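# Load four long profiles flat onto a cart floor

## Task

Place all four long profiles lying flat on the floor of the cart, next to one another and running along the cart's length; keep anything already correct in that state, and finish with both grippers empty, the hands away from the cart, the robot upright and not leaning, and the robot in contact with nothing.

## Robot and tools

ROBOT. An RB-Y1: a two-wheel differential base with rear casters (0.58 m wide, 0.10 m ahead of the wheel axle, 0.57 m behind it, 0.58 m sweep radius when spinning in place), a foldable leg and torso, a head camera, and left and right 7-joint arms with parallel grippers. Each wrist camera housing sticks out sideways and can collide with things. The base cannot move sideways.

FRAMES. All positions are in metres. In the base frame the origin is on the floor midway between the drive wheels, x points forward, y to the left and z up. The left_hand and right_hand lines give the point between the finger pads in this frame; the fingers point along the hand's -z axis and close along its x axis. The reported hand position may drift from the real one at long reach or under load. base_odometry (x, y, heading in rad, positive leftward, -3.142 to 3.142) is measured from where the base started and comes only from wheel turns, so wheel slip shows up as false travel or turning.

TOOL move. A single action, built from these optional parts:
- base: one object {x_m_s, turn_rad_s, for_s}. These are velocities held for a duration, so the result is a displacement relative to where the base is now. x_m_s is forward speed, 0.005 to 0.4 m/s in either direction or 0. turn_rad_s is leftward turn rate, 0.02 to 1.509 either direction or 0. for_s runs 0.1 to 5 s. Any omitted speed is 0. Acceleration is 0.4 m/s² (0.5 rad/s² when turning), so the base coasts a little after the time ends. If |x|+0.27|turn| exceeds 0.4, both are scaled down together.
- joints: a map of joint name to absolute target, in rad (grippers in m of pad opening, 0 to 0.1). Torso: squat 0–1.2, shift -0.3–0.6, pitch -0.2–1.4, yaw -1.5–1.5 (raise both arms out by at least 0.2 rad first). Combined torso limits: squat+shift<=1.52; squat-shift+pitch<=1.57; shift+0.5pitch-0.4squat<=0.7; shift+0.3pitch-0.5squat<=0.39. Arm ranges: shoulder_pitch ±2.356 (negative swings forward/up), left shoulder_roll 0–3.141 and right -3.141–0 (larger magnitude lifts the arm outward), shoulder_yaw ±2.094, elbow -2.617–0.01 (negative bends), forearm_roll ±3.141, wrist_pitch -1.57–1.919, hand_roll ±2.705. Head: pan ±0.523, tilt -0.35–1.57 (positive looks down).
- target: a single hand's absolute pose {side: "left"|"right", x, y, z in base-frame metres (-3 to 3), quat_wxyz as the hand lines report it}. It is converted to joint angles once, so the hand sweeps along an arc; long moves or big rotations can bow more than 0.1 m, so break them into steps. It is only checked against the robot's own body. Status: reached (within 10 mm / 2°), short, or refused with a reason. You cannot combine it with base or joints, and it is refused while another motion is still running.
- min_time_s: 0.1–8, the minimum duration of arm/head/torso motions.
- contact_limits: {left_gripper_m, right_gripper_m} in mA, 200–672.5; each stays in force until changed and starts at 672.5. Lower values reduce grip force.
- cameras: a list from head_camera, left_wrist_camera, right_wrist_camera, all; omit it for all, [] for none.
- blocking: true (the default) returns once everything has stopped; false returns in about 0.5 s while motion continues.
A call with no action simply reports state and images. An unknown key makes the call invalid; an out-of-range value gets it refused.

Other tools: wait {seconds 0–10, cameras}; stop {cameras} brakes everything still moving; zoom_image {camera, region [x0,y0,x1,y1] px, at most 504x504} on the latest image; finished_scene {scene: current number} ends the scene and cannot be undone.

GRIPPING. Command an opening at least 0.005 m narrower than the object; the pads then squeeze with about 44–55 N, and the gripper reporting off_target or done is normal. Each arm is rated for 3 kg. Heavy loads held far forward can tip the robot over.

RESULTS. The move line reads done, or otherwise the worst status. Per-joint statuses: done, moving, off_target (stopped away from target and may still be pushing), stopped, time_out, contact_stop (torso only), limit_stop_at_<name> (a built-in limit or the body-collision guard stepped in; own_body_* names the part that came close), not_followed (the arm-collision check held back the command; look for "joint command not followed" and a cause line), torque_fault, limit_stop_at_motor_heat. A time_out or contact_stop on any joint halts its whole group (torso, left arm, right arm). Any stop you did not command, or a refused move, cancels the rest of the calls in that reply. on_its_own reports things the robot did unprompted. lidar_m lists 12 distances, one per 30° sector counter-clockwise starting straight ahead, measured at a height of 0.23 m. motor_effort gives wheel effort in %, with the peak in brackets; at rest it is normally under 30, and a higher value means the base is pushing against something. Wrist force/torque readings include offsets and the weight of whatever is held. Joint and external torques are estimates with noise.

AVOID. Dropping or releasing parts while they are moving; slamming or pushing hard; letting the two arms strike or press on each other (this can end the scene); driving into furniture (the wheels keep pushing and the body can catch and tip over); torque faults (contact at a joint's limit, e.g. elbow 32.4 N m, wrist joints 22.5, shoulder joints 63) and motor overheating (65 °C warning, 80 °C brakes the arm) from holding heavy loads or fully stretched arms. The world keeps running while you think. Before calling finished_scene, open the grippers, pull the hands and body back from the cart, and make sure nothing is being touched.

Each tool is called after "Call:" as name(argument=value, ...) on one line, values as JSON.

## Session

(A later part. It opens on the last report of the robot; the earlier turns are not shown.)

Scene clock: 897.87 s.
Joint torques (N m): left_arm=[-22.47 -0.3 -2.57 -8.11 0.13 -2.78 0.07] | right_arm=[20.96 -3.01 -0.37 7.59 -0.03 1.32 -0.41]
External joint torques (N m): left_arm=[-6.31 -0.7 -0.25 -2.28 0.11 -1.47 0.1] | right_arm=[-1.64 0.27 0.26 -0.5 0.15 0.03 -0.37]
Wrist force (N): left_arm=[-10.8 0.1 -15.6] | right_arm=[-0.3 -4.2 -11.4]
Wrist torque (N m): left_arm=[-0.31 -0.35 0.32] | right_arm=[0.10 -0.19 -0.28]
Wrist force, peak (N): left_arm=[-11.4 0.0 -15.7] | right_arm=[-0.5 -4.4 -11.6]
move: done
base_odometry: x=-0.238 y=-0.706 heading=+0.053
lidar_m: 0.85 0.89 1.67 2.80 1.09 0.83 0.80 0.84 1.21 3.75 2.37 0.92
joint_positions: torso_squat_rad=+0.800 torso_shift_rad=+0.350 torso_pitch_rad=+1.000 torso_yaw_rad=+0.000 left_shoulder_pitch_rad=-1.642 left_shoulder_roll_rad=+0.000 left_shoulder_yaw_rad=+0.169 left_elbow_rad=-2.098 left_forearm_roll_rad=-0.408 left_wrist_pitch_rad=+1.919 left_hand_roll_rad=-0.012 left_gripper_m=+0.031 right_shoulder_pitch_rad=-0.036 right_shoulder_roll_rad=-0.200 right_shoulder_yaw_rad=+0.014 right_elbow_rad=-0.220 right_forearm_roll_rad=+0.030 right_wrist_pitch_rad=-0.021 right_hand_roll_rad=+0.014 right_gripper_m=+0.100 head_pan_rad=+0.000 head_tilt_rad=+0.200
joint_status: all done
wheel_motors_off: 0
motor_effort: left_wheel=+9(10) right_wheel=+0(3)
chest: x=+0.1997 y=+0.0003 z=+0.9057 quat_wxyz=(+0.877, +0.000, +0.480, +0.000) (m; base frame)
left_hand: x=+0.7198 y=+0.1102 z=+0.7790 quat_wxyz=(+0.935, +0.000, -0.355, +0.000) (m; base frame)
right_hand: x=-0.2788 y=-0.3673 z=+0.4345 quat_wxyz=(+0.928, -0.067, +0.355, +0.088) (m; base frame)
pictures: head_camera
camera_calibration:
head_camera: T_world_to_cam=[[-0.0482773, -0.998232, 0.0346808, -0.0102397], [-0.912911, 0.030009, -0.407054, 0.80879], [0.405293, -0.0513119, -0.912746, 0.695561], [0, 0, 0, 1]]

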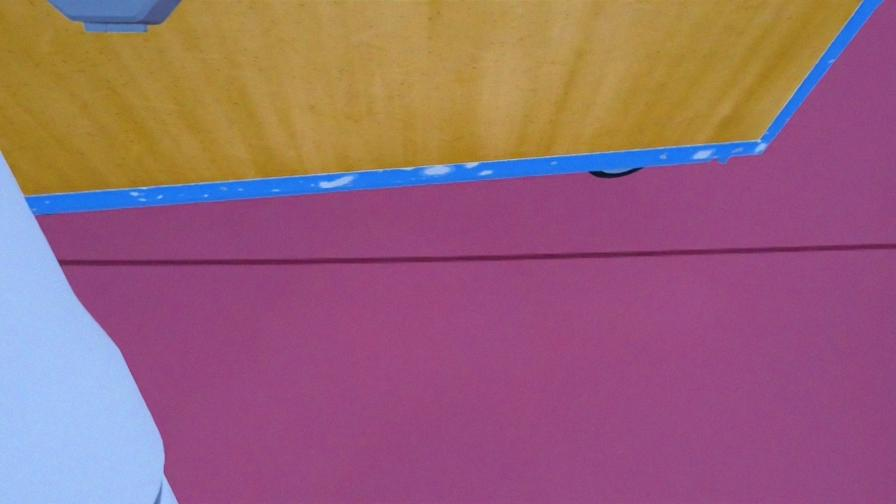

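Call:
move(base={"x_m_s":0.15,"for_s":3.2}, joints={"head_tilt_rad":0.1}, cameras=["head_camera"])

Call:
move(joints={"torso_pitch_rad":1.1}, min_time_s=1.5, cameras=["head_camera"])

Scene clock: 907.00 s.
Joint torques (N m): left_arm=[-21.58 0.14 -2.99 -8.28 0.07 -2.81 -0.05] | right_arm=[20.97 -2.51 0.3 8.02 0.05 1.39 -0.13]
External joint torques (N m): left_arm=[-5.42 -0.26 -0.67 -2.45 0.05 -1.5 -0.02] | right_arm=[-1.63 0.76 0.93 -0.07 0.24 0.1 -0.09]
Wrist force (N): left_arm=[-10.8 0.1 -15.2] | right_arm=[-0.3 -4.5 -11.4]
Wrist torque (N m): left_arm=[-0.27 -0.38 0.27] | right_arm=[0.13 -0.19 -0.28]
Wrist force, peak (N): left_arm=[-10.9 0.1 -16.8] | right_arm=[-0.9 -4.2 -11.8]
move: done
base_odometry: x=+0.241 y=-0.680 heading=+0.053
lidar_m: 0.38 0.40 0.53 4.43 1.76 1.31 1.28 1.35 1.91 4.32 0.61 0.41
base_status: done (sent for 3.2 of 3.2 s)
joint_positions: torso_squat_rad=+0.800 torso_shift_rad=+0.350 torso_pitch_rad=+1.001 torso_yaw_rad=+0.000 left_shoulder_pitch_rad=-1.643 left_shoulder_roll_rad=+0.000 left_shoulder_yaw_rad=+0.169 left_elbow_rad=-2.098 left_forearm_roll_rad=-0.408 left_wrist_pitch_rad=+1.919 left_hand_roll_rad=-0.012 left_gripper_m=+0.031 right_shoulder_pitch_rad=-0.036 right_shoulder_roll_rad=-0.200 right_shoulder_yaw_rad=+0.014 right_elbow_rad=-0.220 right_forearm_roll_rad=+0.030 right_wrist_pitch_rad=-0.021 right_hand_roll_rad=+0.014 right_gripper_m=+0.100 head_pan_rad=+0.000 head_tilt_rad=+0.100
joint_status: all done
wheel_motors_off: 0
motor_effort: left_wheel=+1(42) right_wheel=+2(28)
chest: x=+0.1999 y=+0.0003 z=+0.9056 quat_wxyz=(+0.877, +0.000, +0.480, +0.000) (m; base frame)
left_hand: x=+0.7199 y=+0.1101 z=+0.7789 quat_wxyz=(+0.935, +0.000, -0.355, +0.000) (m; base frame)
right_hand: x=-0.2788 y=-0.3673 z=+0.4345 quat_wxyz=(+0.928, -0.067, +0.355, +0.088) (m; base frame)
pictures: head_camera
camera_calibration:
head_camera: T_world_to_cam=[[-0.0514359, -0.998236, 0.0296494, -0.00402163], [-0.867858, 0.0299886, -0.495907, 0.880165], [0.494143, -0.0512389, -0.867869, 0.616973], [0, 0, 0, 1]]

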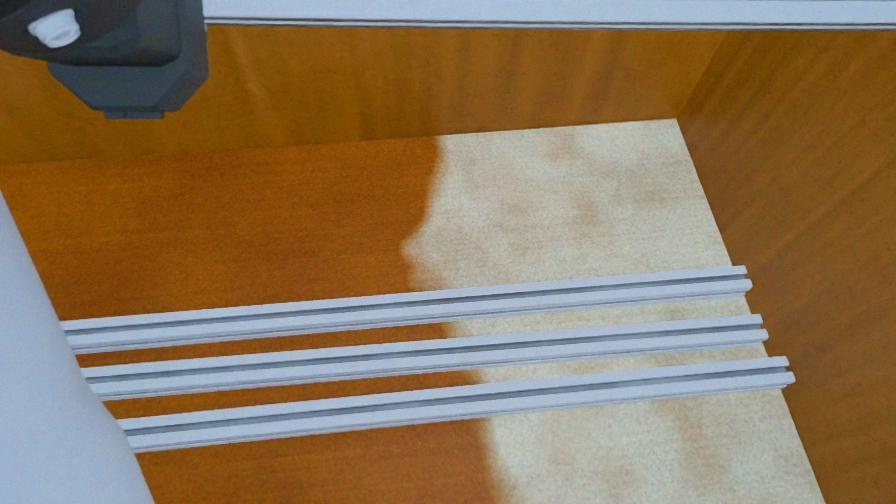

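Scene clock: 908.80 s.
Joint torques (N m): left_arm=[-20.95 -0.35 -2.29 -9.01 -0.1 -2.56 -0.2] | right_arm=[22.32 -2.44 -0.05 8.99 0.02 1.46 -0.36]
External joint torques (N m): left_arm=[-5.48 -0.12 0.27 -2.73 -0.12 -1.39 -0.17] | right_arm=[-2.03 0.28 0.56 0.26 0.22 0.03 -0.31]
Wrist force (N): left_arm=[-9.7 -0.1 -16.3] | right_arm=[0.1 -4.2 -10.9]
Wrist torque (N m): left_arm=[-0.29 -0.35 0.31] | right_arm=[0.07 -0.19 -0.26]
Wrist force, peak (N): left_arm=[-10.4 -0.3 -16.5] | right_arm=[-0.4 -4.5 -11.5]
move: done
base_odometry: x=+0.241 y=-0.680 heading=+0.053
lidar_m: 0.38 0.39 0.53 4.45 1.76 1.31 1.27 1.35 1.92 4.33 0.60 0.41
joint_positions: torso_squat_rad=+0.800 torso_shift_rad=+0.350 torso_pitch_rad=+1.101 torso_yaw_rad=+0.000 left_shoulder_pitch_rad=-1.643 left_shoulder_roll_rad=+0.000 left_shoulder_yaw_rad=+0.169 left_elbow_rad=-2.098 left_forearm_roll_rad=-0.408 left_wrist_pitch_rad=+1.919 left_hand_roll_rad=-0.012 left_gripper_m=+0.031 right_shoulder_pitch_rad=-0.036 right_shoulder_roll_rad=-0.200 right_shoulder_yaw_rad=+0.014 right_elbow_rad=-0.220 right_forearm_roll_rad=+0.030 right_wrist_pitch_rad=-0.021 right_hand_roll_rad=+0.014 right_gripper_m=+0.100 head_pan_rad=+0.000 head_tilt_rad=+0.100
joint_status: all done
wheel_motors_off: 0
motor_effort: left_wheel=+0(2) right_wheel=-4(4)
chest: x=+0.2152 y=+0.0003 z=+0.8788 quat_wxyz=(+0.852, +0.000, +0.523, +0.000) (m; base frame)
left_hand: x=+0.7200 y=+0.1101 z=+0.7009 quat_wxyz=(+0.951, +0.000, -0.308, +0.000) (m; base frame)
right_hand: x=-0.3080 y=-0.3673 z=+0.4577 quat_wxyz=(+0.909, -0.062, +0.401, +0.091) (m; base frame)
pictures: head_camera
camera_calibration:
head_camera: T_world_to_cam=[[-0.0482345, -0.998236, 0.03463, -0.00750676], [-0.912973, 0.0299982, -0.406916, 0.811694], [0.40516, -0.0512437, -0.912809, 0.644776], [0, 0, 0, 1]]

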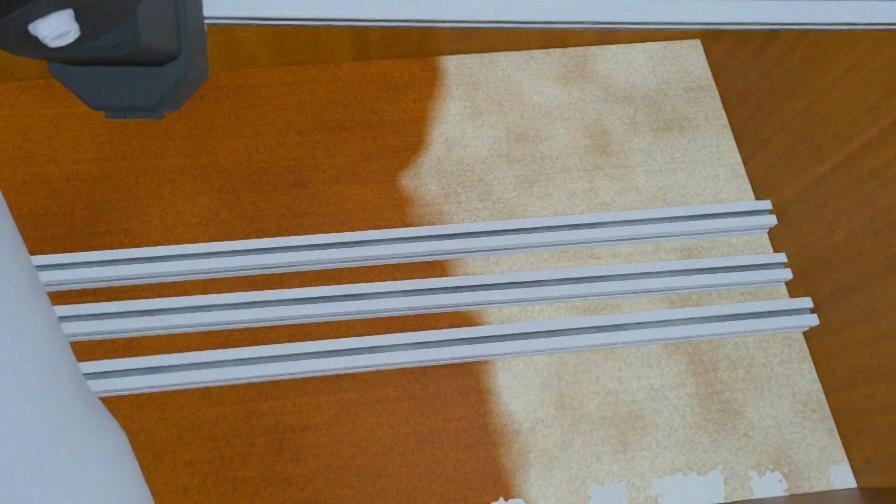

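Call:
move(base={"x_m_s":0.1,"for_s":1.0}, cameras=[])

Call:
move(target={"side":"left","x":0.74,"y":0.115,"z":0.55,"quat_wxyz":[0.983,0,-0.184,0]}, min_time_s=2, cameras=["head_camera"])

Call:
move(target={"side":"left","x":0.735,"y":0.115,"z":0.45,"quat_wxyz":[0.99,0,-0.141,0.01]}, min_time_s=1.5, cameras=["head_camera"])

Scene clock: 916.87 s.
Joint torques (N m): left_arm=[-21.18 0.35 -2.41 -8.73 -0.16 -2.29 0.01] | right_arm=[22.6 -2.11 -0.39 8.64 0.11 1.39 -0.21]
External joint torques (N m): left_arm=[-5.71 0.58 0.15 -2.45 -0.18 -1.12 0.04] | right_arm=[-1.74 0.62 0.21 -0.09 0.31 -0.05 -0.17]
Wrist force (N): left_arm=[-9.9 0.0 -16.6] | right_arm=[-0.2 -4.5 -11.1]
Wrist torque (N m): left_arm=[-0.25 -0.38 0.34] | right_arm=[0.10 -0.21 -0.28]
Wrist force, peak (N): left_arm=[-9.8 0.0 -17.7] | right_arm=[-0.4 -4.4 -11.6]
move: done
base_odometry: x=+0.341 y=-0.675 heading=+0.054
lidar_m: 0.28 0.28 0.39 4.77 1.88 1.42 1.38 1.46 2.05 3.97 0.44 0.30
base_status: done (sent for 1 of 1 s)
joint_positions: torso_squat_rad=+0.800 torso_shift_rad=+0.350 torso_pitch_rad=+1.101 torso_yaw_rad=+0.000 left_shoulder_pitch_rad=-1.643 left_shoulder_roll_rad=+0.000 left_shoulder_yaw_rad=+0.169 left_elbow_rad=-2.098 left_forearm_roll_rad=-0.408 left_wrist_pitch_rad=+1.919 left_hand_roll_rad=-0.012 left_gripper_m=+0.031 right_shoulder_pitch_rad=-0.036 right_shoulder_roll_rad=-0.200 right_shoulder_yaw_rad=+0.014 right_elbow_rad=-0.220 right_forearm_roll_rad=+0.030 right_wrist_pitch_rad=-0.021 right_hand_roll_rad=+0.014 right_gripper_m=+0.100 head_pan_rad=+0.000 head_tilt_rad=+0.100
wheel_motors_off: 0
motor_effort: left_wheel=-1(26) right_wheel=-2(27)
chest: x=+0.2152 y=+0.0003 z=+0.8788 quat_wxyz=(+0.852, +0.000, +0.523, +0.000) (m; base frame)
left_hand: x=+0.7200 y=+0.1101 z=+0.7009 quat_wxyz=(+0.951, +0.000, -0.308, +0.000) (m; base frame)
right_hand: x=-0.3081 y=-0.3673 z=+0.4577 quat_wxyz=(+0.909, -0.062, +0.401, +0.091) (m; base frame)
pictures: none

Scene clock: 919.20 s.
Joint torques (N m): left_arm=[-21.51 2.8 -3.53 -10.94 -0.09 -1.61 0.71] | right_arm=[22.76 -2.72 -0.65 8.63 -0.06 1.43 -0.28]
External joint torques (N m): left_arm=[-4.76 2.1 -0.83 -2.59 -0.07 -0.85 0.73] | right_arm=[-1.58 0 -0.05 -0.1 0.13 0 -0.24]
Wrist force (N): left_arm=[-5.9 0.3 -18.6] | right_arm=[0.2 -4.5 -11.3]
Wrist torque (N m): left_arm=[-0.46 -0.29 0.27] | right_arm=[0.11 -0.18 -0.27]
Wrist force, peak (N): left_arm=[-5.6 0.0 -19.1] | right_arm=[0.0 -4.7 -11.3]
move: done
base_odometry: x=+0.341 y=-0.675 heading=+0.054
lidar_m: 0.28 0.29 0.38 4.78 1.91 1.42 1.39 1.46 2.07 3.97 0.46 0.30
joint_positions: torso_squat_rad=+0.800 torso_shift_rad=+0.350 torso_pitch_rad=+1.101 torso_yaw_rad=+0.000 left_shoulder_pitch_rad=-1.591 left_shoulder_roll_rad=+0.037 left_shoulder_yaw_rad=+0.300 left_elbow_rad=-1.617 left_forearm_roll_rad=-0.299 left_wrist_pitch_rad=+1.645 left_hand_roll_rad=+0.049 left_gripper_m=+0.031 right_shoulder_pitch_rad=-0.036 right_shoulder_roll_rad=-0.200 right_shoulder_yaw_rad=+0.014 right_elbow_rad=-0.220 right_forearm_roll_rad=+0.030 right_wrist_pitch_rad=-0.021 right_hand_roll_rad=+0.014 right_gripper_m=+0.100 head_pan_rad=+0.000 head_tilt_rad=+0.100
joint_status: all done
wheel_motors_off: 0
motor_effort: left_wheel=-1(2) right_wheel=-3(6)
chest: x=+0.2152 y=+0.0003 z=+0.8788 quat_wxyz=(+0.852, +0.000, +0.523, +0.000) (m; base frame)
left_hand: x=+0.7390 y=+0.1150 z=+0.5495 quat_wxyz=(+0.983, +0.000, -0.183, +0.000) (m; base frame)
left_hand_status: reached (checked arc, planned for 2.0 s): 1 mm and 0.1 deg off.
right_hand: x=-0.3081 y=-0.3673 z=+0.4577 quat_wxyz=(+0.909, -0.062, +0.401, +0.091) (m; base frame)
pictures: head_camera
camera_calibration:
head_camera: T_world_to_cam=[[-0.0482323, -0.998236, 0.0346331, -0.00750971], [-0.912999, 0.0299983, -0.406857, 0.811633], [0.405101, -0.0512437, -0.912835, 0.644798], [0, 0, 0, 1]]

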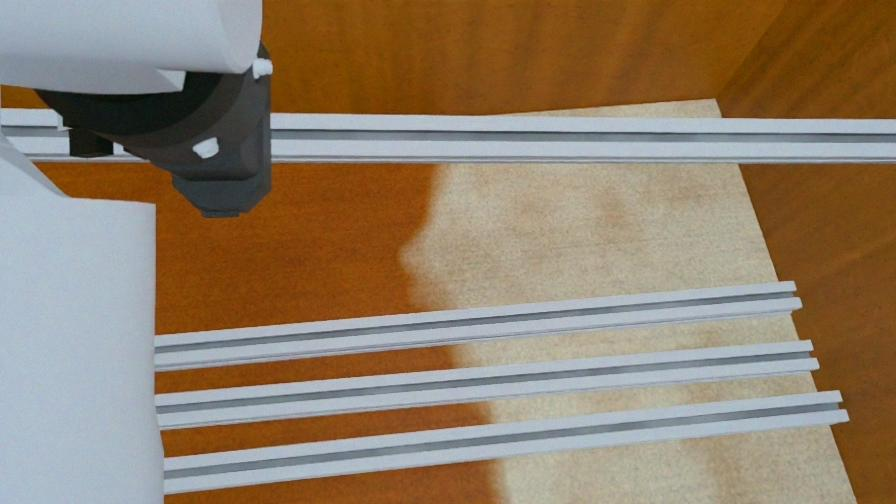

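Scene clock: 921.03 s.
Joint torques (N m): left_arm=[-21.7 2.77 -2.89 -10.8 0.07 -1.02 0.42] | right_arm=[22.16 -2.28 -0.34 8.56 0.01 1.48 -0.23]
External joint torques (N m): left_arm=[-4.78 1.73 -0.66 -2.19 0.11 -0.42 0.44] | right_arm=[-2.18 0.45 0.26 -0.17 0.2 0.05 -0.19]
Wrist force (N): left_arm=[-4.5 0.2 -19.3] | right_arm=[0.1 -4.4 -11.1]
Wrist torque (N m): left_arm=[-0.33 -0.21 0.25] | right_arm=[0.10 -0.17 -0.28]
Wrist force, peak (N): left_arm=[-4.7 -0.7 -19.7] | right_arm=[0.0 -4.6 -11.2]
move: done
base_odometry: x=+0.341 y=-0.675 heading=+0.054
lidar_m: 0.28 0.29 0.39 4.77 1.89 1.42 1.38 1.46 2.06 3.98 0.47 0.32
joint_positions: torso_squat_rad=+0.800 torso_shift_rad=+0.350 torso_pitch_rad=+1.101 torso_yaw_rad=+0.000 left_shoulder_pitch_rad=-1.580 left_shoulder_roll_rad=+0.076 left_shoulder_yaw_rad=+0.333 left_elbow_rad=-1.256 left_forearm_roll_rad=-0.263 left_wrist_pitch_rad=+1.376 left_hand_roll_rad=+0.128 left_gripper_m=+0.031 right_shoulder_pitch_rad=-0.036 right_shoulder_roll_rad=-0.200 right_shoulder_yaw_rad=+0.014 right_elbow_rad=-0.220 right_forearm_roll_rad=+0.030 right_wrist_pitch_rad=-0.021 right_hand_roll_rad=+0.014 right_gripper_m=+0.100 head_pan_rad=+0.000 head_tilt_rad=+0.100
joint_status: all done
wheel_motors_off: 0
motor_effort: left_wheel=+0(2) right_wheel=-6(6)
chest: x=+0.2152 y=+0.0003 z=+0.8788 quat_wxyz=(+0.852, +0.000, +0.523, +0.000) (m; base frame)
left_hand: x=+0.7342 y=+0.1150 z=+0.4493 quat_wxyz=(+0.990, +0.000, -0.140, +0.010) (m; base frame)
left_hand_status: reached (checked arc, planned for 1.5 s): 1 mm and 0.1 deg off.
right_hand: x=-0.3081 y=-0.3673 z=+0.4577 quat_wxyz=(+0.909, -0.062, +0.401, +0.091) (m; base frame)
pictures: head_camera
camera_calibration:
head_camera: T_world_to_cam=[[-0.0482323, -0.998236, 0.0346333, -0.00750978], [-0.912999, 0.0299981, -0.406857, 0.811633], [0.405101, -0.0512438, -0.912835, 0.644798], [0, 0, 0, 1]]

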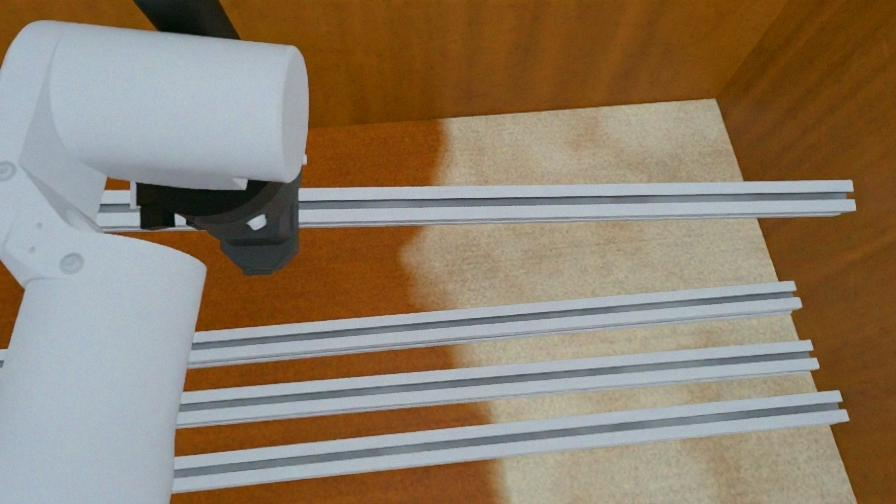

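Call:
move(target={"side":"left","x":0.73,"y":0.115,"z":0.39,"quat_wxyz":[0.991,0.0035,-0.13,0.025]}, min_time_s=1.5, cameras=["head_camera"])

Call:
move(target={"side":"left","x":0.725,"y":0.115,"z":0.345,"quat_wxyz":[0.989,0.0037,-0.146,0.025]}, min_time_s=1.5, cameras=["head_camera"])

Call:
move(joints={"head_pan_rad":0.52,"head_tilt_rad":0.1}, cameras=["head_camera"])

Scene clock: 928.03 s.
Joint torques (N m): left_arm=[-23.4 0.93 -2.91 -10.55 0.36 -1.4 0.42] | right_arm=[22.84 -2.56 -0.17 8.89 0.04 1.41 -0.25]
External joint torques (N m): left_arm=[-6.35 -0.39 -1.18 -2.3 0.44 -0.85 0.44] | right_arm=[-1.5 0.17 0.44 0.16 0.24 -0.02 -0.21]
Wrist force (N): left_arm=[-4.5 1.7 -18.9] | right_arm=[0.0 -4.4 -11.1]
Wrist torque (N m): left_arm=[-0.34 -0.19 0.10] | right_arm=[0.10 -0.19 -0.28]
Wrist force, peak (N): left_arm=[-3.6 7.6 -18.4] | right_arm=[0.0 -4.5 -11.3]
move: done
base_odometry: x=+0.341 y=-0.675 heading=+0.054
lidar_m: 0.29 0.29 0.39 4.79 1.91 1.41 1.36 1.47 2.06 3.97 0.46 0.30
joint_positions: torso_squat_rad=+0.800 torso_shift_rad=+0.350 torso_pitch_rad=+1.101 torso_yaw_rad=+0.000 left_shoulder_pitch_rad=-1.610 left_shoulder_roll_rad=+0.114 left_shoulder_yaw_rad=+0.339 left_elbow_rad=-0.966 left_forearm_roll_rad=-0.264 left_wrist_pitch_rad=+1.155 left_hand_roll_rad=+0.216 left_gripper_m=+0.031 right_shoulder_pitch_rad=-0.036 right_shoulder_roll_rad=-0.200 right_shoulder_yaw_rad=+0.014 right_elbow_rad=-0.220 right_forearm_roll_rad=+0.030 right_wrist_pitch_rad=-0.021 right_hand_roll_rad=+0.014 right_gripper_m=+0.100 head_pan_rad=+0.000 head_tilt_rad=+0.100
joint_status: all done
wheel_motors_off: 0
motor_effort: left_wheel=+1(1) right_wheel=-4(5)
chest: x=+0.2152 y=+0.0003 z=+0.8788 quat_wxyz=(+0.852, +0.000, +0.523, +0.000) (m; base frame)
left_hand: x=+0.7287 y=+0.1156 z=+0.3894 quat_wxyz=(+0.991, +0.004, -0.130, +0.025) (m; base frame)
left_hand_status: reached (checked arc, planned for 1.5 s): 2 mm and 0.1 deg off.
right_hand: x=-0.3080 y=-0.3673 z=+0.4577 quat_wxyz=(+0.909, -0.062, +0.401, +0.091) (m; base frame)
pictures: head_camera
camera_calibration:
head_camera: T_world_to_cam=[[-0.0481481, -0.99824, 0.0346322, -0.00750392], [-0.913002, 0.0299216, -0.406857, 0.811633], [0.405105, -0.0512087, -0.912835, 0.644798], [0, 0, 0, 1]]

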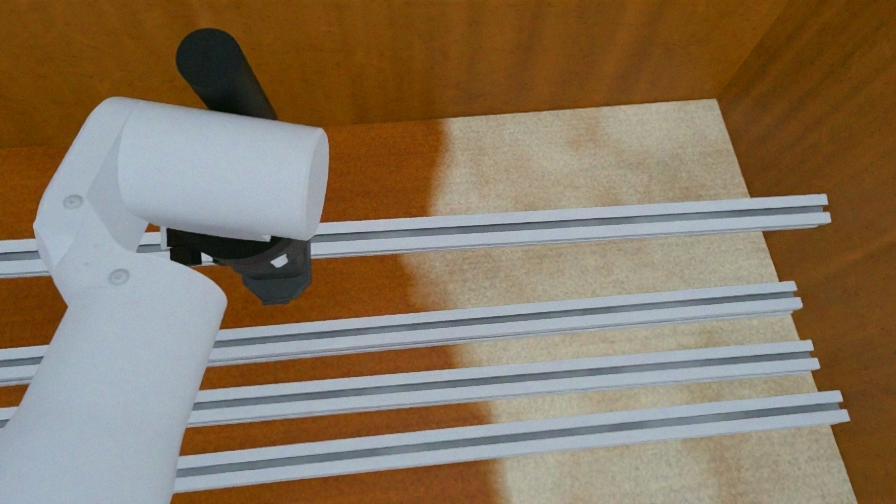

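Scene clock: 929.87 s.
Joint torques (N m): left_arm=[-22.8 0.17 -3.55 -9.05 -0.46 -1.31 -0.33] | right_arm=[22.42 -2.71 -0.46 8.77 -0.06 1.54 -0.23]
External joint torques (N m): left_arm=[-5.89 -1.35 -2.32 -1.43 -0.36 -0.71 -0.32] | right_arm=[-1.92 0.01 0.14 0.04 0.13 0.11 -0.19]
Wrist force (N): left_arm=[-4.3 3.7 -18.0] | right_arm=[0.1 -4.4 -11.2]
Wrist torque (N m): left_arm=[-0.58 -0.31 0.85] | right_arm=[0.11 -0.18 -0.27]
Wrist force, peak (N): left_arm=[-2.7 8.0 -18.3] | right_arm=[0.0 -4.6 -11.3]
move: done
base_odometry: x=+0.341 y=-0.675 heading=+0.054
lidar_m: 0.27 0.29 0.40 4.76 1.91 1.43 1.37 1.46 2.06 3.98 0.45 0.31
joint_positions: torso_squat_rad=+0.800 torso_shift_rad=+0.350 torso_pitch_rad=+1.101 torso_yaw_rad=+0.000 left_shoulder_pitch_rad=-1.640 left_shoulder_roll_rad=+0.149 left_shoulder_yaw_rad=+0.328 left_elbow_rad=-0.709 left_forearm_roll_rad=-0.276 left_wrist_pitch_rad=+0.910 left_hand_roll_rad=+0.286 left_gripper_m=+0.031 right_shoulder_pitch_rad=-0.036 right_shoulder_roll_rad=-0.200 right_shoulder_yaw_rad=+0.014 right_elbow_rad=-0.220 right_forearm_roll_rad=+0.030 right_wrist_pitch_rad=-0.021 right_hand_roll_rad=+0.014 right_gripper_m=+0.100 head_pan_rad=+0.000 head_tilt_rad=+0.100
joint_status: all done
wheel_motors_off: 0
motor_effort: left_wheel=+2(2) right_wheel=-6(6)
chest: x=+0.2152 y=+0.0003 z=+0.8788 quat_wxyz=(+0.852, +0.000, +0.523, +0.000) (m; base frame)
left_hand: x=+0.7236 y=+0.1159 z=+0.3448 quat_wxyz=(+0.989, +0.003, -0.147, +0.025) (m; base frame)
left_hand_status: reached (checked arc, planned for 1.5 s): 2 mm and 0.1 deg off.
right_hand: x=-0.3080 y=-0.3673 z=+0.4577 quat_wxyz=(+0.909, -0.062, +0.401, +0.091) (m; base frame)
pictures: head_camera
camera_calibration:
head_camera: T_world_to_cam=[[-0.0481314, -0.998241, 0.0346262, -0.00749837], [-0.913002, 0.0299088, -0.406857, 0.811633], [0.405106, -0.0511964, -0.912835, 0.644798], [0, 0, 0, 1]]

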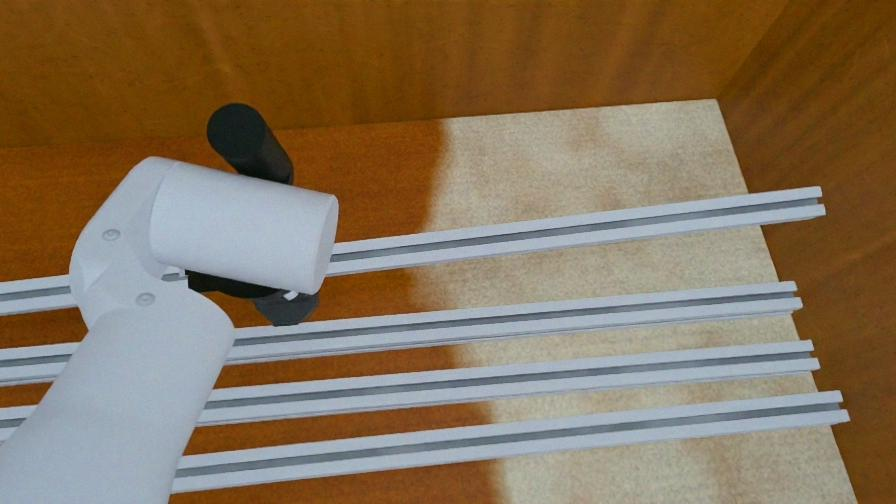

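Scene clock: 930.87 s.
Joint torques (N m): left_arm=[-22.51 -0.17 -4.27 -9.23 -0.49 -1.04 -0.38] | right_arm=[23.16 -2.11 -0.37 8.88 -0.15 1.45 -0.54]
External joint torques (N m): left_arm=[-5.6 -1.68 -3.05 -1.61 -0.39 -0.44 -0.37] | right_arm=[-1.19 0.62 0.23 0.15 0.05 0.02 -0.5]
Wrist force (N): left_arm=[-4.1 3.7 -18.0] | right_arm=[0.1 -4.5 -11.1]
Wrist torque (N m): left_arm=[-0.59 -0.27 0.83] | right_arm=[0.10 -0.18 -0.26]
Wrist force, peak (N): left_arm=[-3.8 3.7 -18.4] | right_arm=[-0.2 -4.6 -11.2]
move: done
base_odometry: x=+0.341 y=-0.675 heading=+0.054
lidar_m: 0.28 0.29 0.40 4.76 1.90 1.42 1.38 1.46 2.07 3.97 0.47 0.31
joint_positions: torso_squat_rad=+0.800 torso_shift_rad=+0.350 torso_pitch_rad=+1.101 torso_yaw_rad=+0.000 left_shoulder_pitch_rad=-1.640 left_shoulder_roll_rad=+0.149 left_shoulder_yaw_rad=+0.328 left_elbow_rad=-0.709 left_forearm_roll_rad=-0.276 left_wrist_pitch_rad=+0.910 left_hand_roll_rad=+0.286 left_gripper_m=+0.031 right_shoulder_pitch_rad=-0.036 right_shoulder_roll_rad=-0.200 right_shoulder_yaw_rad=+0.014 right_elbow_rad=-0.220 right_forearm_roll_rad=+0.030 right_wrist_pitch_rad=-0.021 right_hand_roll_rad=+0.014 right_gripper_m=+0.100 head_pan_rad=+0.520 head_tilt_rad=+0.100
joint_status: all done
wheel_motors_off: 0
motor_effort: left_wheel=+1(2) right_wheel=-4(6)
chest: x=+0.2152 y=+0.0003 z=+0.8788 quat_wxyz=(+0.852, +0.000, +0.523, +0.000) (m; base frame)
left_hand: x=+0.7236 y=+0.1159 z=+0.3448 quat_wxyz=(+0.989, +0.003, -0.147, +0.025) (m; base frame)
right_hand: x=-0.3080 y=-0.3673 z=+0.4577 quat_wxyz=(+0.909, -0.062, +0.401, +0.091) (m; base frame)
pictures: head_camera
camera_calibration:
head_camera: T_world_to_cam=[[0.179617, -0.892511, -0.413718, 0.326402], [-0.916847, 0.000549031, -0.399237, 0.80596], [0.356551, 0.451026, -0.818198, 0.574266], [0, 0, 0, 1]]

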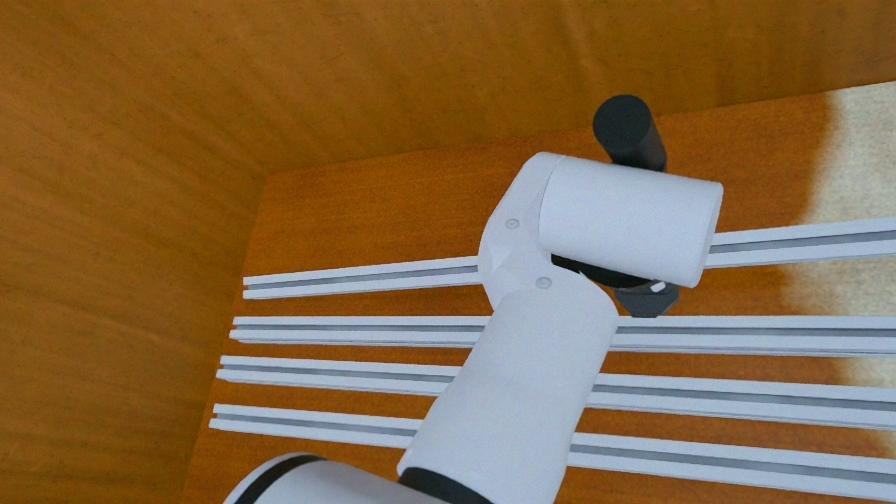

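Call:
move(target={"side":"left","x":0.725,"y":0.127,"z":0.345,"quat_wxyz":[0.989,0.0027,-0.146,0.018]}, min_time_s=1, cameras=[])

Call:
move(target={"side":"left","x":0.722,"y":0.127,"z":0.318,"quat_wxyz":[0.989,0.0027,-0.146,0.018]}, min_time_s=1.2, cameras=["head_camera"])

Call:
move(joints={"head_pan_rad":-0.1,"head_tilt_rad":0.1}, cameras=["head_camera"])

Scene clock: 937.07 s.
Joint torques (N m): left_arm=[-20.62 3.61 -0.94 -10.82 -0.04 -1.03 -0.1] | right_arm=[22.5 -2.3 -0.28 8.66 0.08 1.61 -0.09]
External joint torques (N m): left_arm=[-3.86 1.69 0.22 -3.14 0.08 -0.43 -0.08] | right_arm=[-1.85 0.42 0.33 -0.07 0.27 0.17 -0.05]
Wrist force (N): left_arm=[-4.8 -0.2 -18.5] | right_arm=[0.0 -4.5 -10.8]
Wrist torque (N m): left_arm=[-0.39 -0.23 0.28] | right_arm=[0.10 -0.20 -0.27]
Wrist force, peak (N): left_arm=[-5.2 -0.1 -19.1] | right_arm=[0.0 -4.6 -11.3]
move: done
base_odometry: x=+0.341 y=-0.675 heading=+0.054
lidar_m: 0.27 0.29 0.38 4.78 1.91 1.41 1.37 1.46 2.06 3.97 0.46 0.32
joint_positions: torso_squat_rad=+0.800 torso_shift_rad=+0.350 torso_pitch_rad=+1.101 torso_yaw_rad=+0.000 left_shoulder_pitch_rad=-1.627 left_shoulder_roll_rad=+0.166 left_shoulder_yaw_rad=+0.334 left_elbow_rad=-0.726 left_forearm_roll_rad=-0.250 left_wrist_pitch_rad=+0.918 left_hand_roll_rad=+0.241 left_gripper_m=+0.031 right_shoulder_pitch_rad=-0.036 right_shoulder_roll_rad=-0.200 right_shoulder_yaw_rad=+0.014 right_elbow_rad=-0.220 right_forearm_roll_rad=+0.030 right_wrist_pitch_rad=-0.021 right_hand_roll_rad=+0.014 right_gripper_m=+0.100 head_pan_rad=+0.520 head_tilt_rad=+0.100
joint_status: all done
wheel_motors_off: 0
motor_effort: left_wheel=+1(2) right_wheel=-3(7)
chest: x=+0.2152 y=+0.0003 z=+0.8788 quat_wxyz=(+0.852, +0.000, +0.523, +0.000) (m; base frame)
left_hand: x=+0.7242 y=+0.1268 z=+0.3443 quat_wxyz=(+0.989, +0.003, -0.145, +0.018) (m; base frame)
left_hand_status: reached (checked arc, planned for 1.0 s): 1 mm and 0.1 deg off.
right_hand: x=-0.3080 y=-0.3673 z=+0.4577 quat_wxyz=(+0.909, -0.062, +0.401, +0.091) (m; base frame)
pictures: none

Scene clock: 938.60 s.
Joint torques (N m): left_arm=[-21.52 2.89 -1.47 -8.42 -0.61 -1.28 0.39] | right_arm=[22.67 -2.47 -0.16 9.03 0 1.42 -0.43]
External joint torques (N m): left_arm=[-4.12 0.39 -0.85 -1.82 -0.52 -0.69 0.4] | right_arm=[-1.67 0.25 0.45 0.3 0.2 -0.01 -0.39]
Wrist force (N): left_arm=[-4.8 -0.4 -18.0] | right_arm=[0.0 -4.3 -11.0]
Wrist torque (N m): left_arm=[-0.40 -0.31 0.21] | right_arm=[0.08 -0.19 -0.27]
Wrist force, peak (N): left_arm=[-6.9 -0.4 -18.9] | right_arm=[0.0 -4.7 -11.3]
move: done
base_odometry: x=+0.341 y=-0.675 heading=+0.054
lidar_m: 0.28 0.28 0.40 4.75 1.91 1.41 1.38 1.45 2.07 3.97 0.45 0.30
joint_positions: torso_squat_rad=+0.800 torso_shift_rad=+0.350 torso_pitch_rad=+1.101 torso_yaw_rad=+0.000 left_shoulder_pitch_rad=-1.749 left_shoulder_roll_rad=+0.225 left_shoulder_yaw_rad=+0.325 left_elbow_rad=-0.362 left_forearm_roll_rad=-0.271 left_wrist_pitch_rad=+0.689 left_hand_roll_rad=+0.321 left_gripper_m=+0.031 right_shoulder_pitch_rad=-0.036 right_shoulder_roll_rad=-0.200 right_shoulder_yaw_rad=+0.014 right_elbow_rad=-0.220 right_forearm_roll_rad=+0.030 right_wrist_pitch_rad=-0.021 right_hand_roll_rad=+0.014 right_gripper_m=+0.100 head_pan_rad=+0.520 head_tilt_rad=+0.100
joint_status: all done
wheel_motors_off: 0
motor_effort: left_wheel=+1(2) right_wheel=-5(7)
chest: x=+0.2152 y=+0.0003 z=+0.8788 quat_wxyz=(+0.852, +0.000, +0.523, +0.000) (m; base frame)
left_hand: x=+0.7207 y=+0.1272 z=+0.3177 quat_wxyz=(+0.989, +0.002, -0.147, +0.018) (m; base frame)
left_hand_status: reached (checked arc, planned for 1.2 s): 1 mm and 0.2 deg off.
right_hand: x=-0.3080 y=-0.3673 z=+0.4577 quat_wxyz=(+0.909, -0.062, +0.401, +0.091) (m; base frame)
pictures: head_camera
camera_calibration:
head_camera: T_world_to_cam=[[0.179585, -0.892519, -0.413715, 0.326398], [-0.916846, 0.000583539, -0.399241, 0.805964], [0.356572, 0.45101, -0.818197, 0.574265], [0, 0, 0, 1]]

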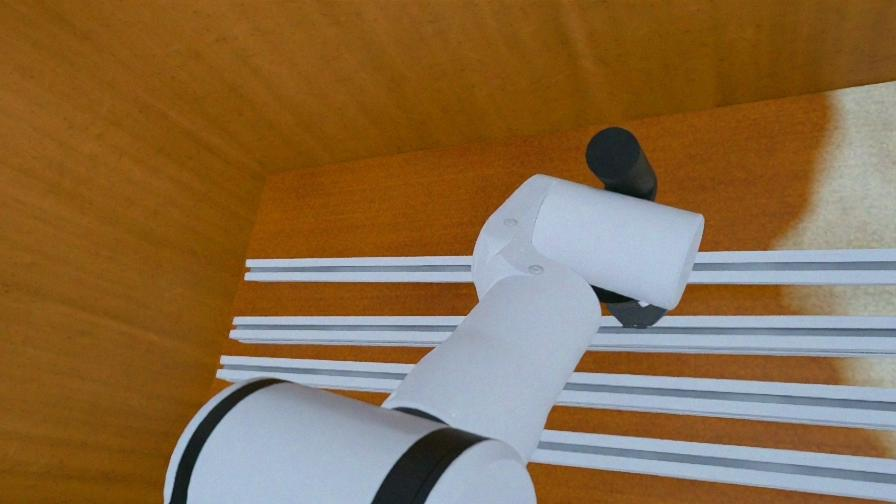

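Scene clock: 939.67 s.
Joint torques (N m): left_arm=[-22.18 3.2 -1.86 -8.5 -0.59 -1.04 0.4] | right_arm=[22.55 -2.76 -0.39 8.68 -0.2 1.31 -0.25]
External joint torques (N m): left_arm=[-4.78 0.69 -1.25 -1.9 -0.5 -0.45 0.41] | right_arm=[-1.8 -0.03 0.21 -0.05 -0.01 -0.12 -0.21]
Wrist force (N): left_arm=[-4.7 -0.3 -18.8] | right_arm=[0.0 -4.4 -11.2]
Wrist torque (N m): left_arm=[-0.20 -0.26 0.25] | right_arm=[0.10 -0.18 -0.27]
Wrist force, peak (N): left_arm=[-4.9 0.0 -18.9] | right_arm=[0.0 -4.5 -11.4]
move: done
base_odometry: x=+0.341 y=-0.675 heading=+0.054
lidar_m: 0.27 0.30 0.39 4.78 1.89 1.42 1.37 1.47 2.07 3.98 0.46 0.30
joint_positions: torso_squat_rad=+0.800 torso_shift_rad=+0.350 torso_pitch_rad=+1.101 torso_yaw_rad=+0.000 left_shoulder_pitch_rad=-1.749 left_shoulder_roll_rad=+0.225 left_shoulder_yaw_rad=+0.325 left_elbow_rad=-0.362 left_forearm_roll_rad=-0.271 left_wrist_pitch_rad=+0.689 left_hand_roll_rad=+0.321 left_gripper_m=+0.031 right_shoulder_pitch_rad=-0.036 right_shoulder_roll_rad=-0.200 right_shoulder_yaw_rad=+0.014 right_elbow_rad=-0.220 right_forearm_roll_rad=+0.030 right_wrist_pitch_rad=-0.021 right_hand_roll_rad=+0.014 right_gripper_m=+0.100 head_pan_rad=-0.100 head_tilt_rad=+0.100
joint_status: all done
wheel_motors_off: 0
motor_effort: left_wheel=+2(2) right_wheel=-5(5)
chest: x=+0.2152 y=+0.0003 z=+0.8788 quat_wxyz=(+0.852, +0.000, +0.523, +0.000) (m; base frame)
left_hand: x=+0.7207 y=+0.1272 z=+0.3177 quat_wxyz=(+0.989, +0.002, -0.147, +0.018) (m; base frame)
right_hand: x=-0.3080 y=-0.3673 z=+0.4577 quat_wxyz=(+0.909, -0.062, +0.401, +0.091) (m; base frame)
pictures: head_camera
camera_calibration:
head_camera: T_world_to_cam=[[-0.0931993, -0.987993, 0.123221, -0.0734832], [-0.911495, 0.0348698, -0.40983, 0.813846], [0.400612, -0.150511, -0.903801, 0.638075], [0, 0, 0, 1]]

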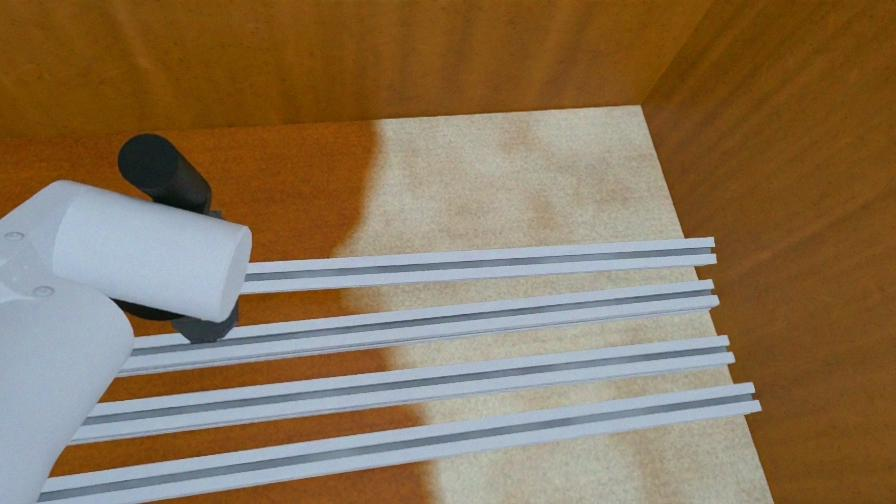

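Call:
move(target={"side":"left","x":0.721,"y":0.127,"z":0.312,"quat_wxyz":[0.989,0.0035,-0.146,0.023]}, min_time_s=1)

Call:
move(target={"side":"left","x":0.72,"y":0.127,"z":0.307,"quat_wxyz":[0.989,0.0035,-0.146,0.023]}, min_time_s=1)

Scene clock: 950.60 s.
Joint torques (N m): left_arm=[-22.8 3.73 -1.83 -7.99 -0.17 -1.46 0.39] | right_arm=[22.66 -2.89 -0.36 8.51 0.04 1.51 -0.36]
External joint torques (N m): left_arm=[-5.38 1.13 -1.34 -1.73 -0.09 -0.84 0.41] | right_arm=[-1.68 -0.17 0.25 -0.22 0.24 0.07 -0.32]
Wrist force (N): left_arm=[-5.1 0.3 -17.8] | right_arm=[0.0 -4.3 -10.9]
Wrist torque (N m): left_arm=[0.03 -0.27 0.18] | right_arm=[0.09 -0.19 -0.27]
Wrist force, peak (N): left_arm=[-4.8 -0.2 -18.9] | right_arm=[0.0 -4.6 -11.3]
move: done
base_odometry: x=+0.341 y=-0.675 heading=+0.054
lidar_m: 0.28 0.29 0.39 4.76 1.90 1.42 1.38 1.45 2.05 3.97 0.46 0.31
joint_positions: torso_squat_rad=+0.800 torso_shift_rad=+0.350 torso_pitch_rad=+1.101 torso_yaw_rad=+0.000 left_shoulder_pitch_rad=-1.776 left_shoulder_roll_rad=+0.238 left_shoulder_yaw_rad=+0.317 left_elbow_rad=-0.266 left_forearm_roll_rad=-0.284 left_wrist_pitch_rad=+0.606 left_hand_roll_rad=+0.362 left_gripper_m=+0.031 right_shoulder_pitch_rad=-0.036 right_shoulder_roll_rad=-0.200 right_shoulder_yaw_rad=+0.014 right_elbow_rad=-0.220 right_forearm_roll_rad=+0.030 right_wrist_pitch_rad=-0.021 right_hand_roll_rad=+0.014 right_gripper_m=+0.100 head_pan_rad=-0.100 head_tilt_rad=+0.100
joint_status: all done
wheel_motors_off: 0
motor_effort: left_wheel=+1(2) right_wheel=-3(5)
chest: x=+0.2152 y=+0.0003 z=+0.8788 quat_wxyz=(+0.852, +0.000, +0.523, +0.000) (m; base frame)
left_hand: x=+0.7192 y=+0.1273 z=+0.3120 quat_wxyz=(+0.987, -0.002, -0.156, +0.022) (m; base frame)
left_hand_status: reached (checked arc, as near as the solve gets, planned for 1.0 s): 2 mm and 1.3 deg off.
right_hand: x=-0.3080 y=-0.3673 z=+0.4577 quat_wxyz=(+0.909, -0.062, +0.401, +0.091) (m; base frame)
pictures: head_camera, left_wrist_camera, right_wrist_camera
camera_calibration:
head_camera: T_world_to_cam=[[-0.093199, -0.987993, 0.123221, -0.0734832], [-0.911495, 0.0348696, -0.40983, 0.813846], [0.400613, -0.150511, -0.903801, 0.638075], [0, 0, 0, 1]]
left_wrist_camera: T_world_to_cam=[[0.937826, 0.0649414, 0.340976, -0.789792], [-0.107042, -0.880355, 0.46208, 0.0768158], [0.330188, -0.469849, -0.818668, 0.156528], [0, 0, 0, 1]]
right_wrist_camera: T_world_to_cam=[[-0.67031, -0.100086, 0.735301, -0.578154], [0.138534, 0.956566, 0.256494, 0.306842], [-0.729035, 0.273794, -0.627331, 0.237232], [0, 0, 0, 1]]

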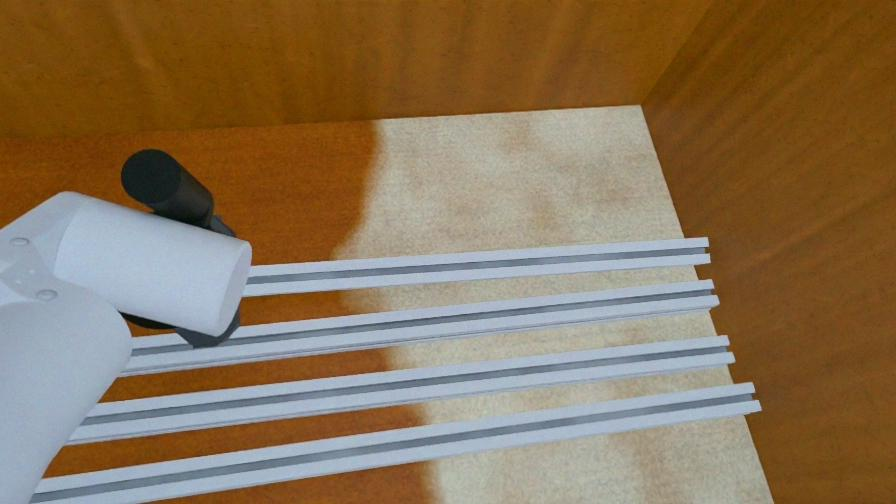

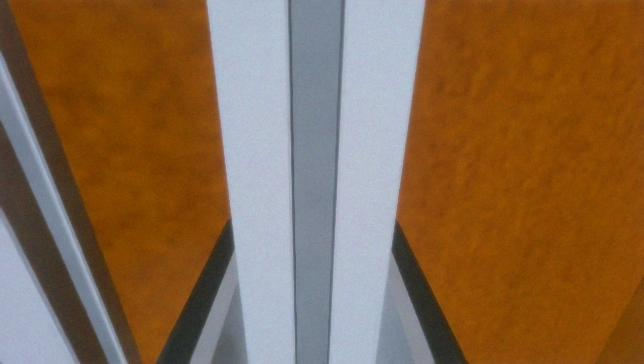

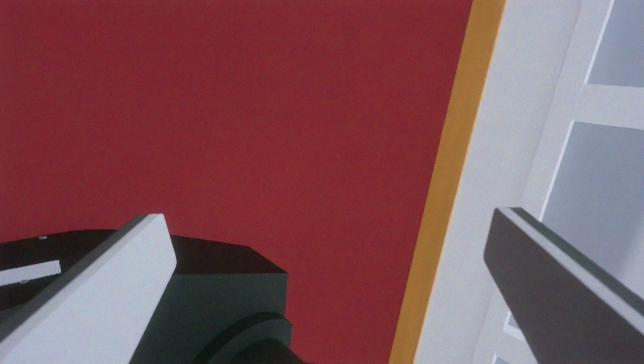

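Scene clock: 951.93 s.
Joint torques (N m): left_arm=[-14.57 0.41 -1.48 -5.26 1 -1.55 0.38] | right_arm=[22.59 -2.14 -0.45 8.86 -0.03 1.54 -0.35]
External joint torques (N m): left_arm=[2.64 -2.18 -1.01 0.97 1.08 -0.88 0.4] | right_arm=[-1.73 0.59 0.15 0.14 0.16 0.11 -0.31]
Wrist force (N): left_arm=[-1.5 4.5 9.5] | right_arm=[0.0 -4.4 -11.0]
Wrist torque (N m): left_arm=[0.38 0.19 -0.37] | right_arm=[0.10 -0.19 -0.27]
Wrist force, peak (N): left_arm=[-5.0 0.4 -17.8] | right_arm=[0.1 -4.4 -11.4]
move: short
base_odometry: x=+0.341 y=-0.675 heading=+0.054
lidar_m: 0.28 0.29 0.40 4.76 1.90 1.43 1.37 1.46 2.07 3.97 0.47 0.31
joint_positions: torso_squat_rad=+0.800 torso_shift_rad=+0.350 torso_pitch_rad=+1.100 torso_yaw_rad=+0.000 left_shoulder_pitch_rad=-1.760 left_shoulder_roll_rad=+0.238 left_shoulder_yaw_rad=+0.315 left_elbow_rad=-0.267 left_forearm_roll_rad=-0.280 left_wrist_pitch_rad=+0.563 left_hand_roll_rad=+0.359 left_gripper_m=+0.031 right_shoulder_pitch_rad=-0.036 right_shoulder_roll_rad=-0.200 right_shoulder_yaw_rad=+0.014 right_elbow_rad=-0.220 right_forearm_roll_rad=+0.030 right_wrist_pitch_rad=-0.021 right_hand_roll_rad=+0.014 right_gripper_m=+0.100 head_pan_rad=-0.100 head_tilt_rad=+0.100
joint_status: all done
wheel_motors_off: 0
motor_effort: left_wheel=+2(2) right_wheel=-3(6)
chest: x=+0.2149 y=+0.0003 z=+0.8791 quat_wxyz=(+0.853, +0.000, +0.523, +0.000) (m; base frame)
left_hand: x=+0.7200 y=+0.1275 z=+0.3092 quat_wxyz=(+0.985, -0.007, -0.170, +0.021) (m; base frame)
left_hand_status: short (checked arc, as near as the solve gets, planned for 1.0 s): 2 mm and 3.0 deg off. The place is met; only the turn is off.
right_hand: x=-0.3080 y=-0.3673 z=+0.4575 quat_wxyz=(+0.910, -0.062, +0.400, +0.091) (m; base frame)
pictures: head_camera, left_wrist_camera, right_wrist_camera
camera_calibration:
head_camera: T_world_to_cam=[[-0.0932885, -0.988005, 0.12306, -0.0733928], [-0.911084, 0.0348658, -0.410743, 0.814367], [0.401526, -0.150436, -0.903408, 0.637948], [0, 0, 0, 1]]
left_wrist_camera: T_world_to_cam=[[0.928174, 0.065169, 0.366396, -0.790485], [-0.122934, -0.875586, 0.467159, 0.0876266], [0.351255, -0.478647, -0.804684, 0.135765], [0, 0, 0, 1]]
right_wrist_camera: T_world_to_cam=[[-0.671045, -0.10016, 0.73462, -0.577856], [0.138243, 0.956554, 0.256698, 0.306696], [-0.728415, 0.273812, -0.628044, 0.237662], [0, 0, 0, 1]]

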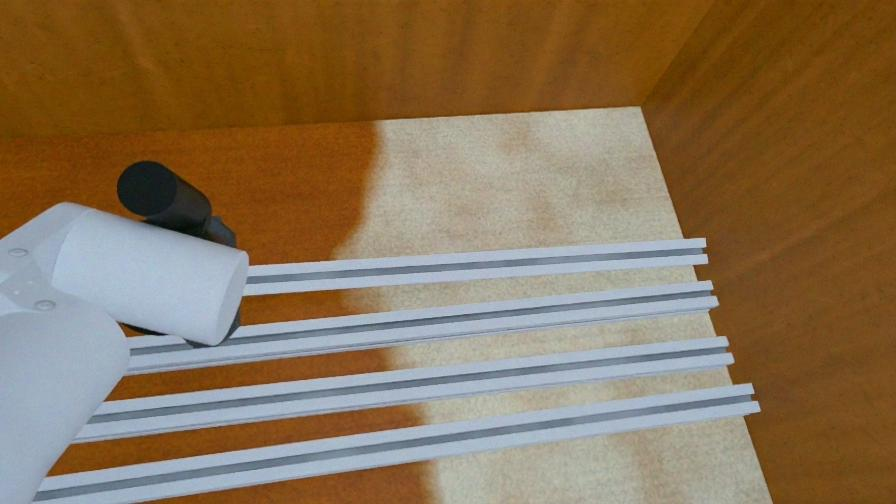

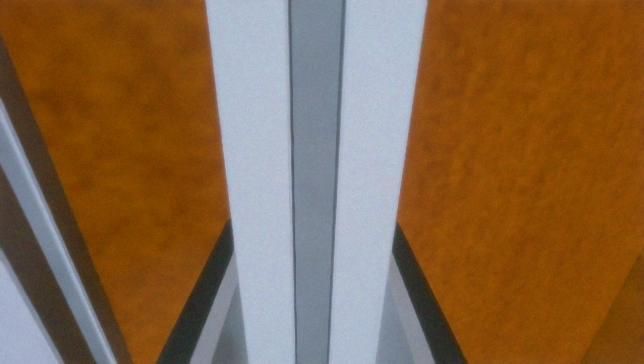

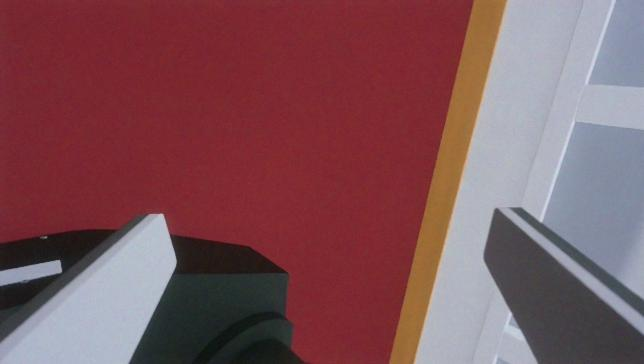

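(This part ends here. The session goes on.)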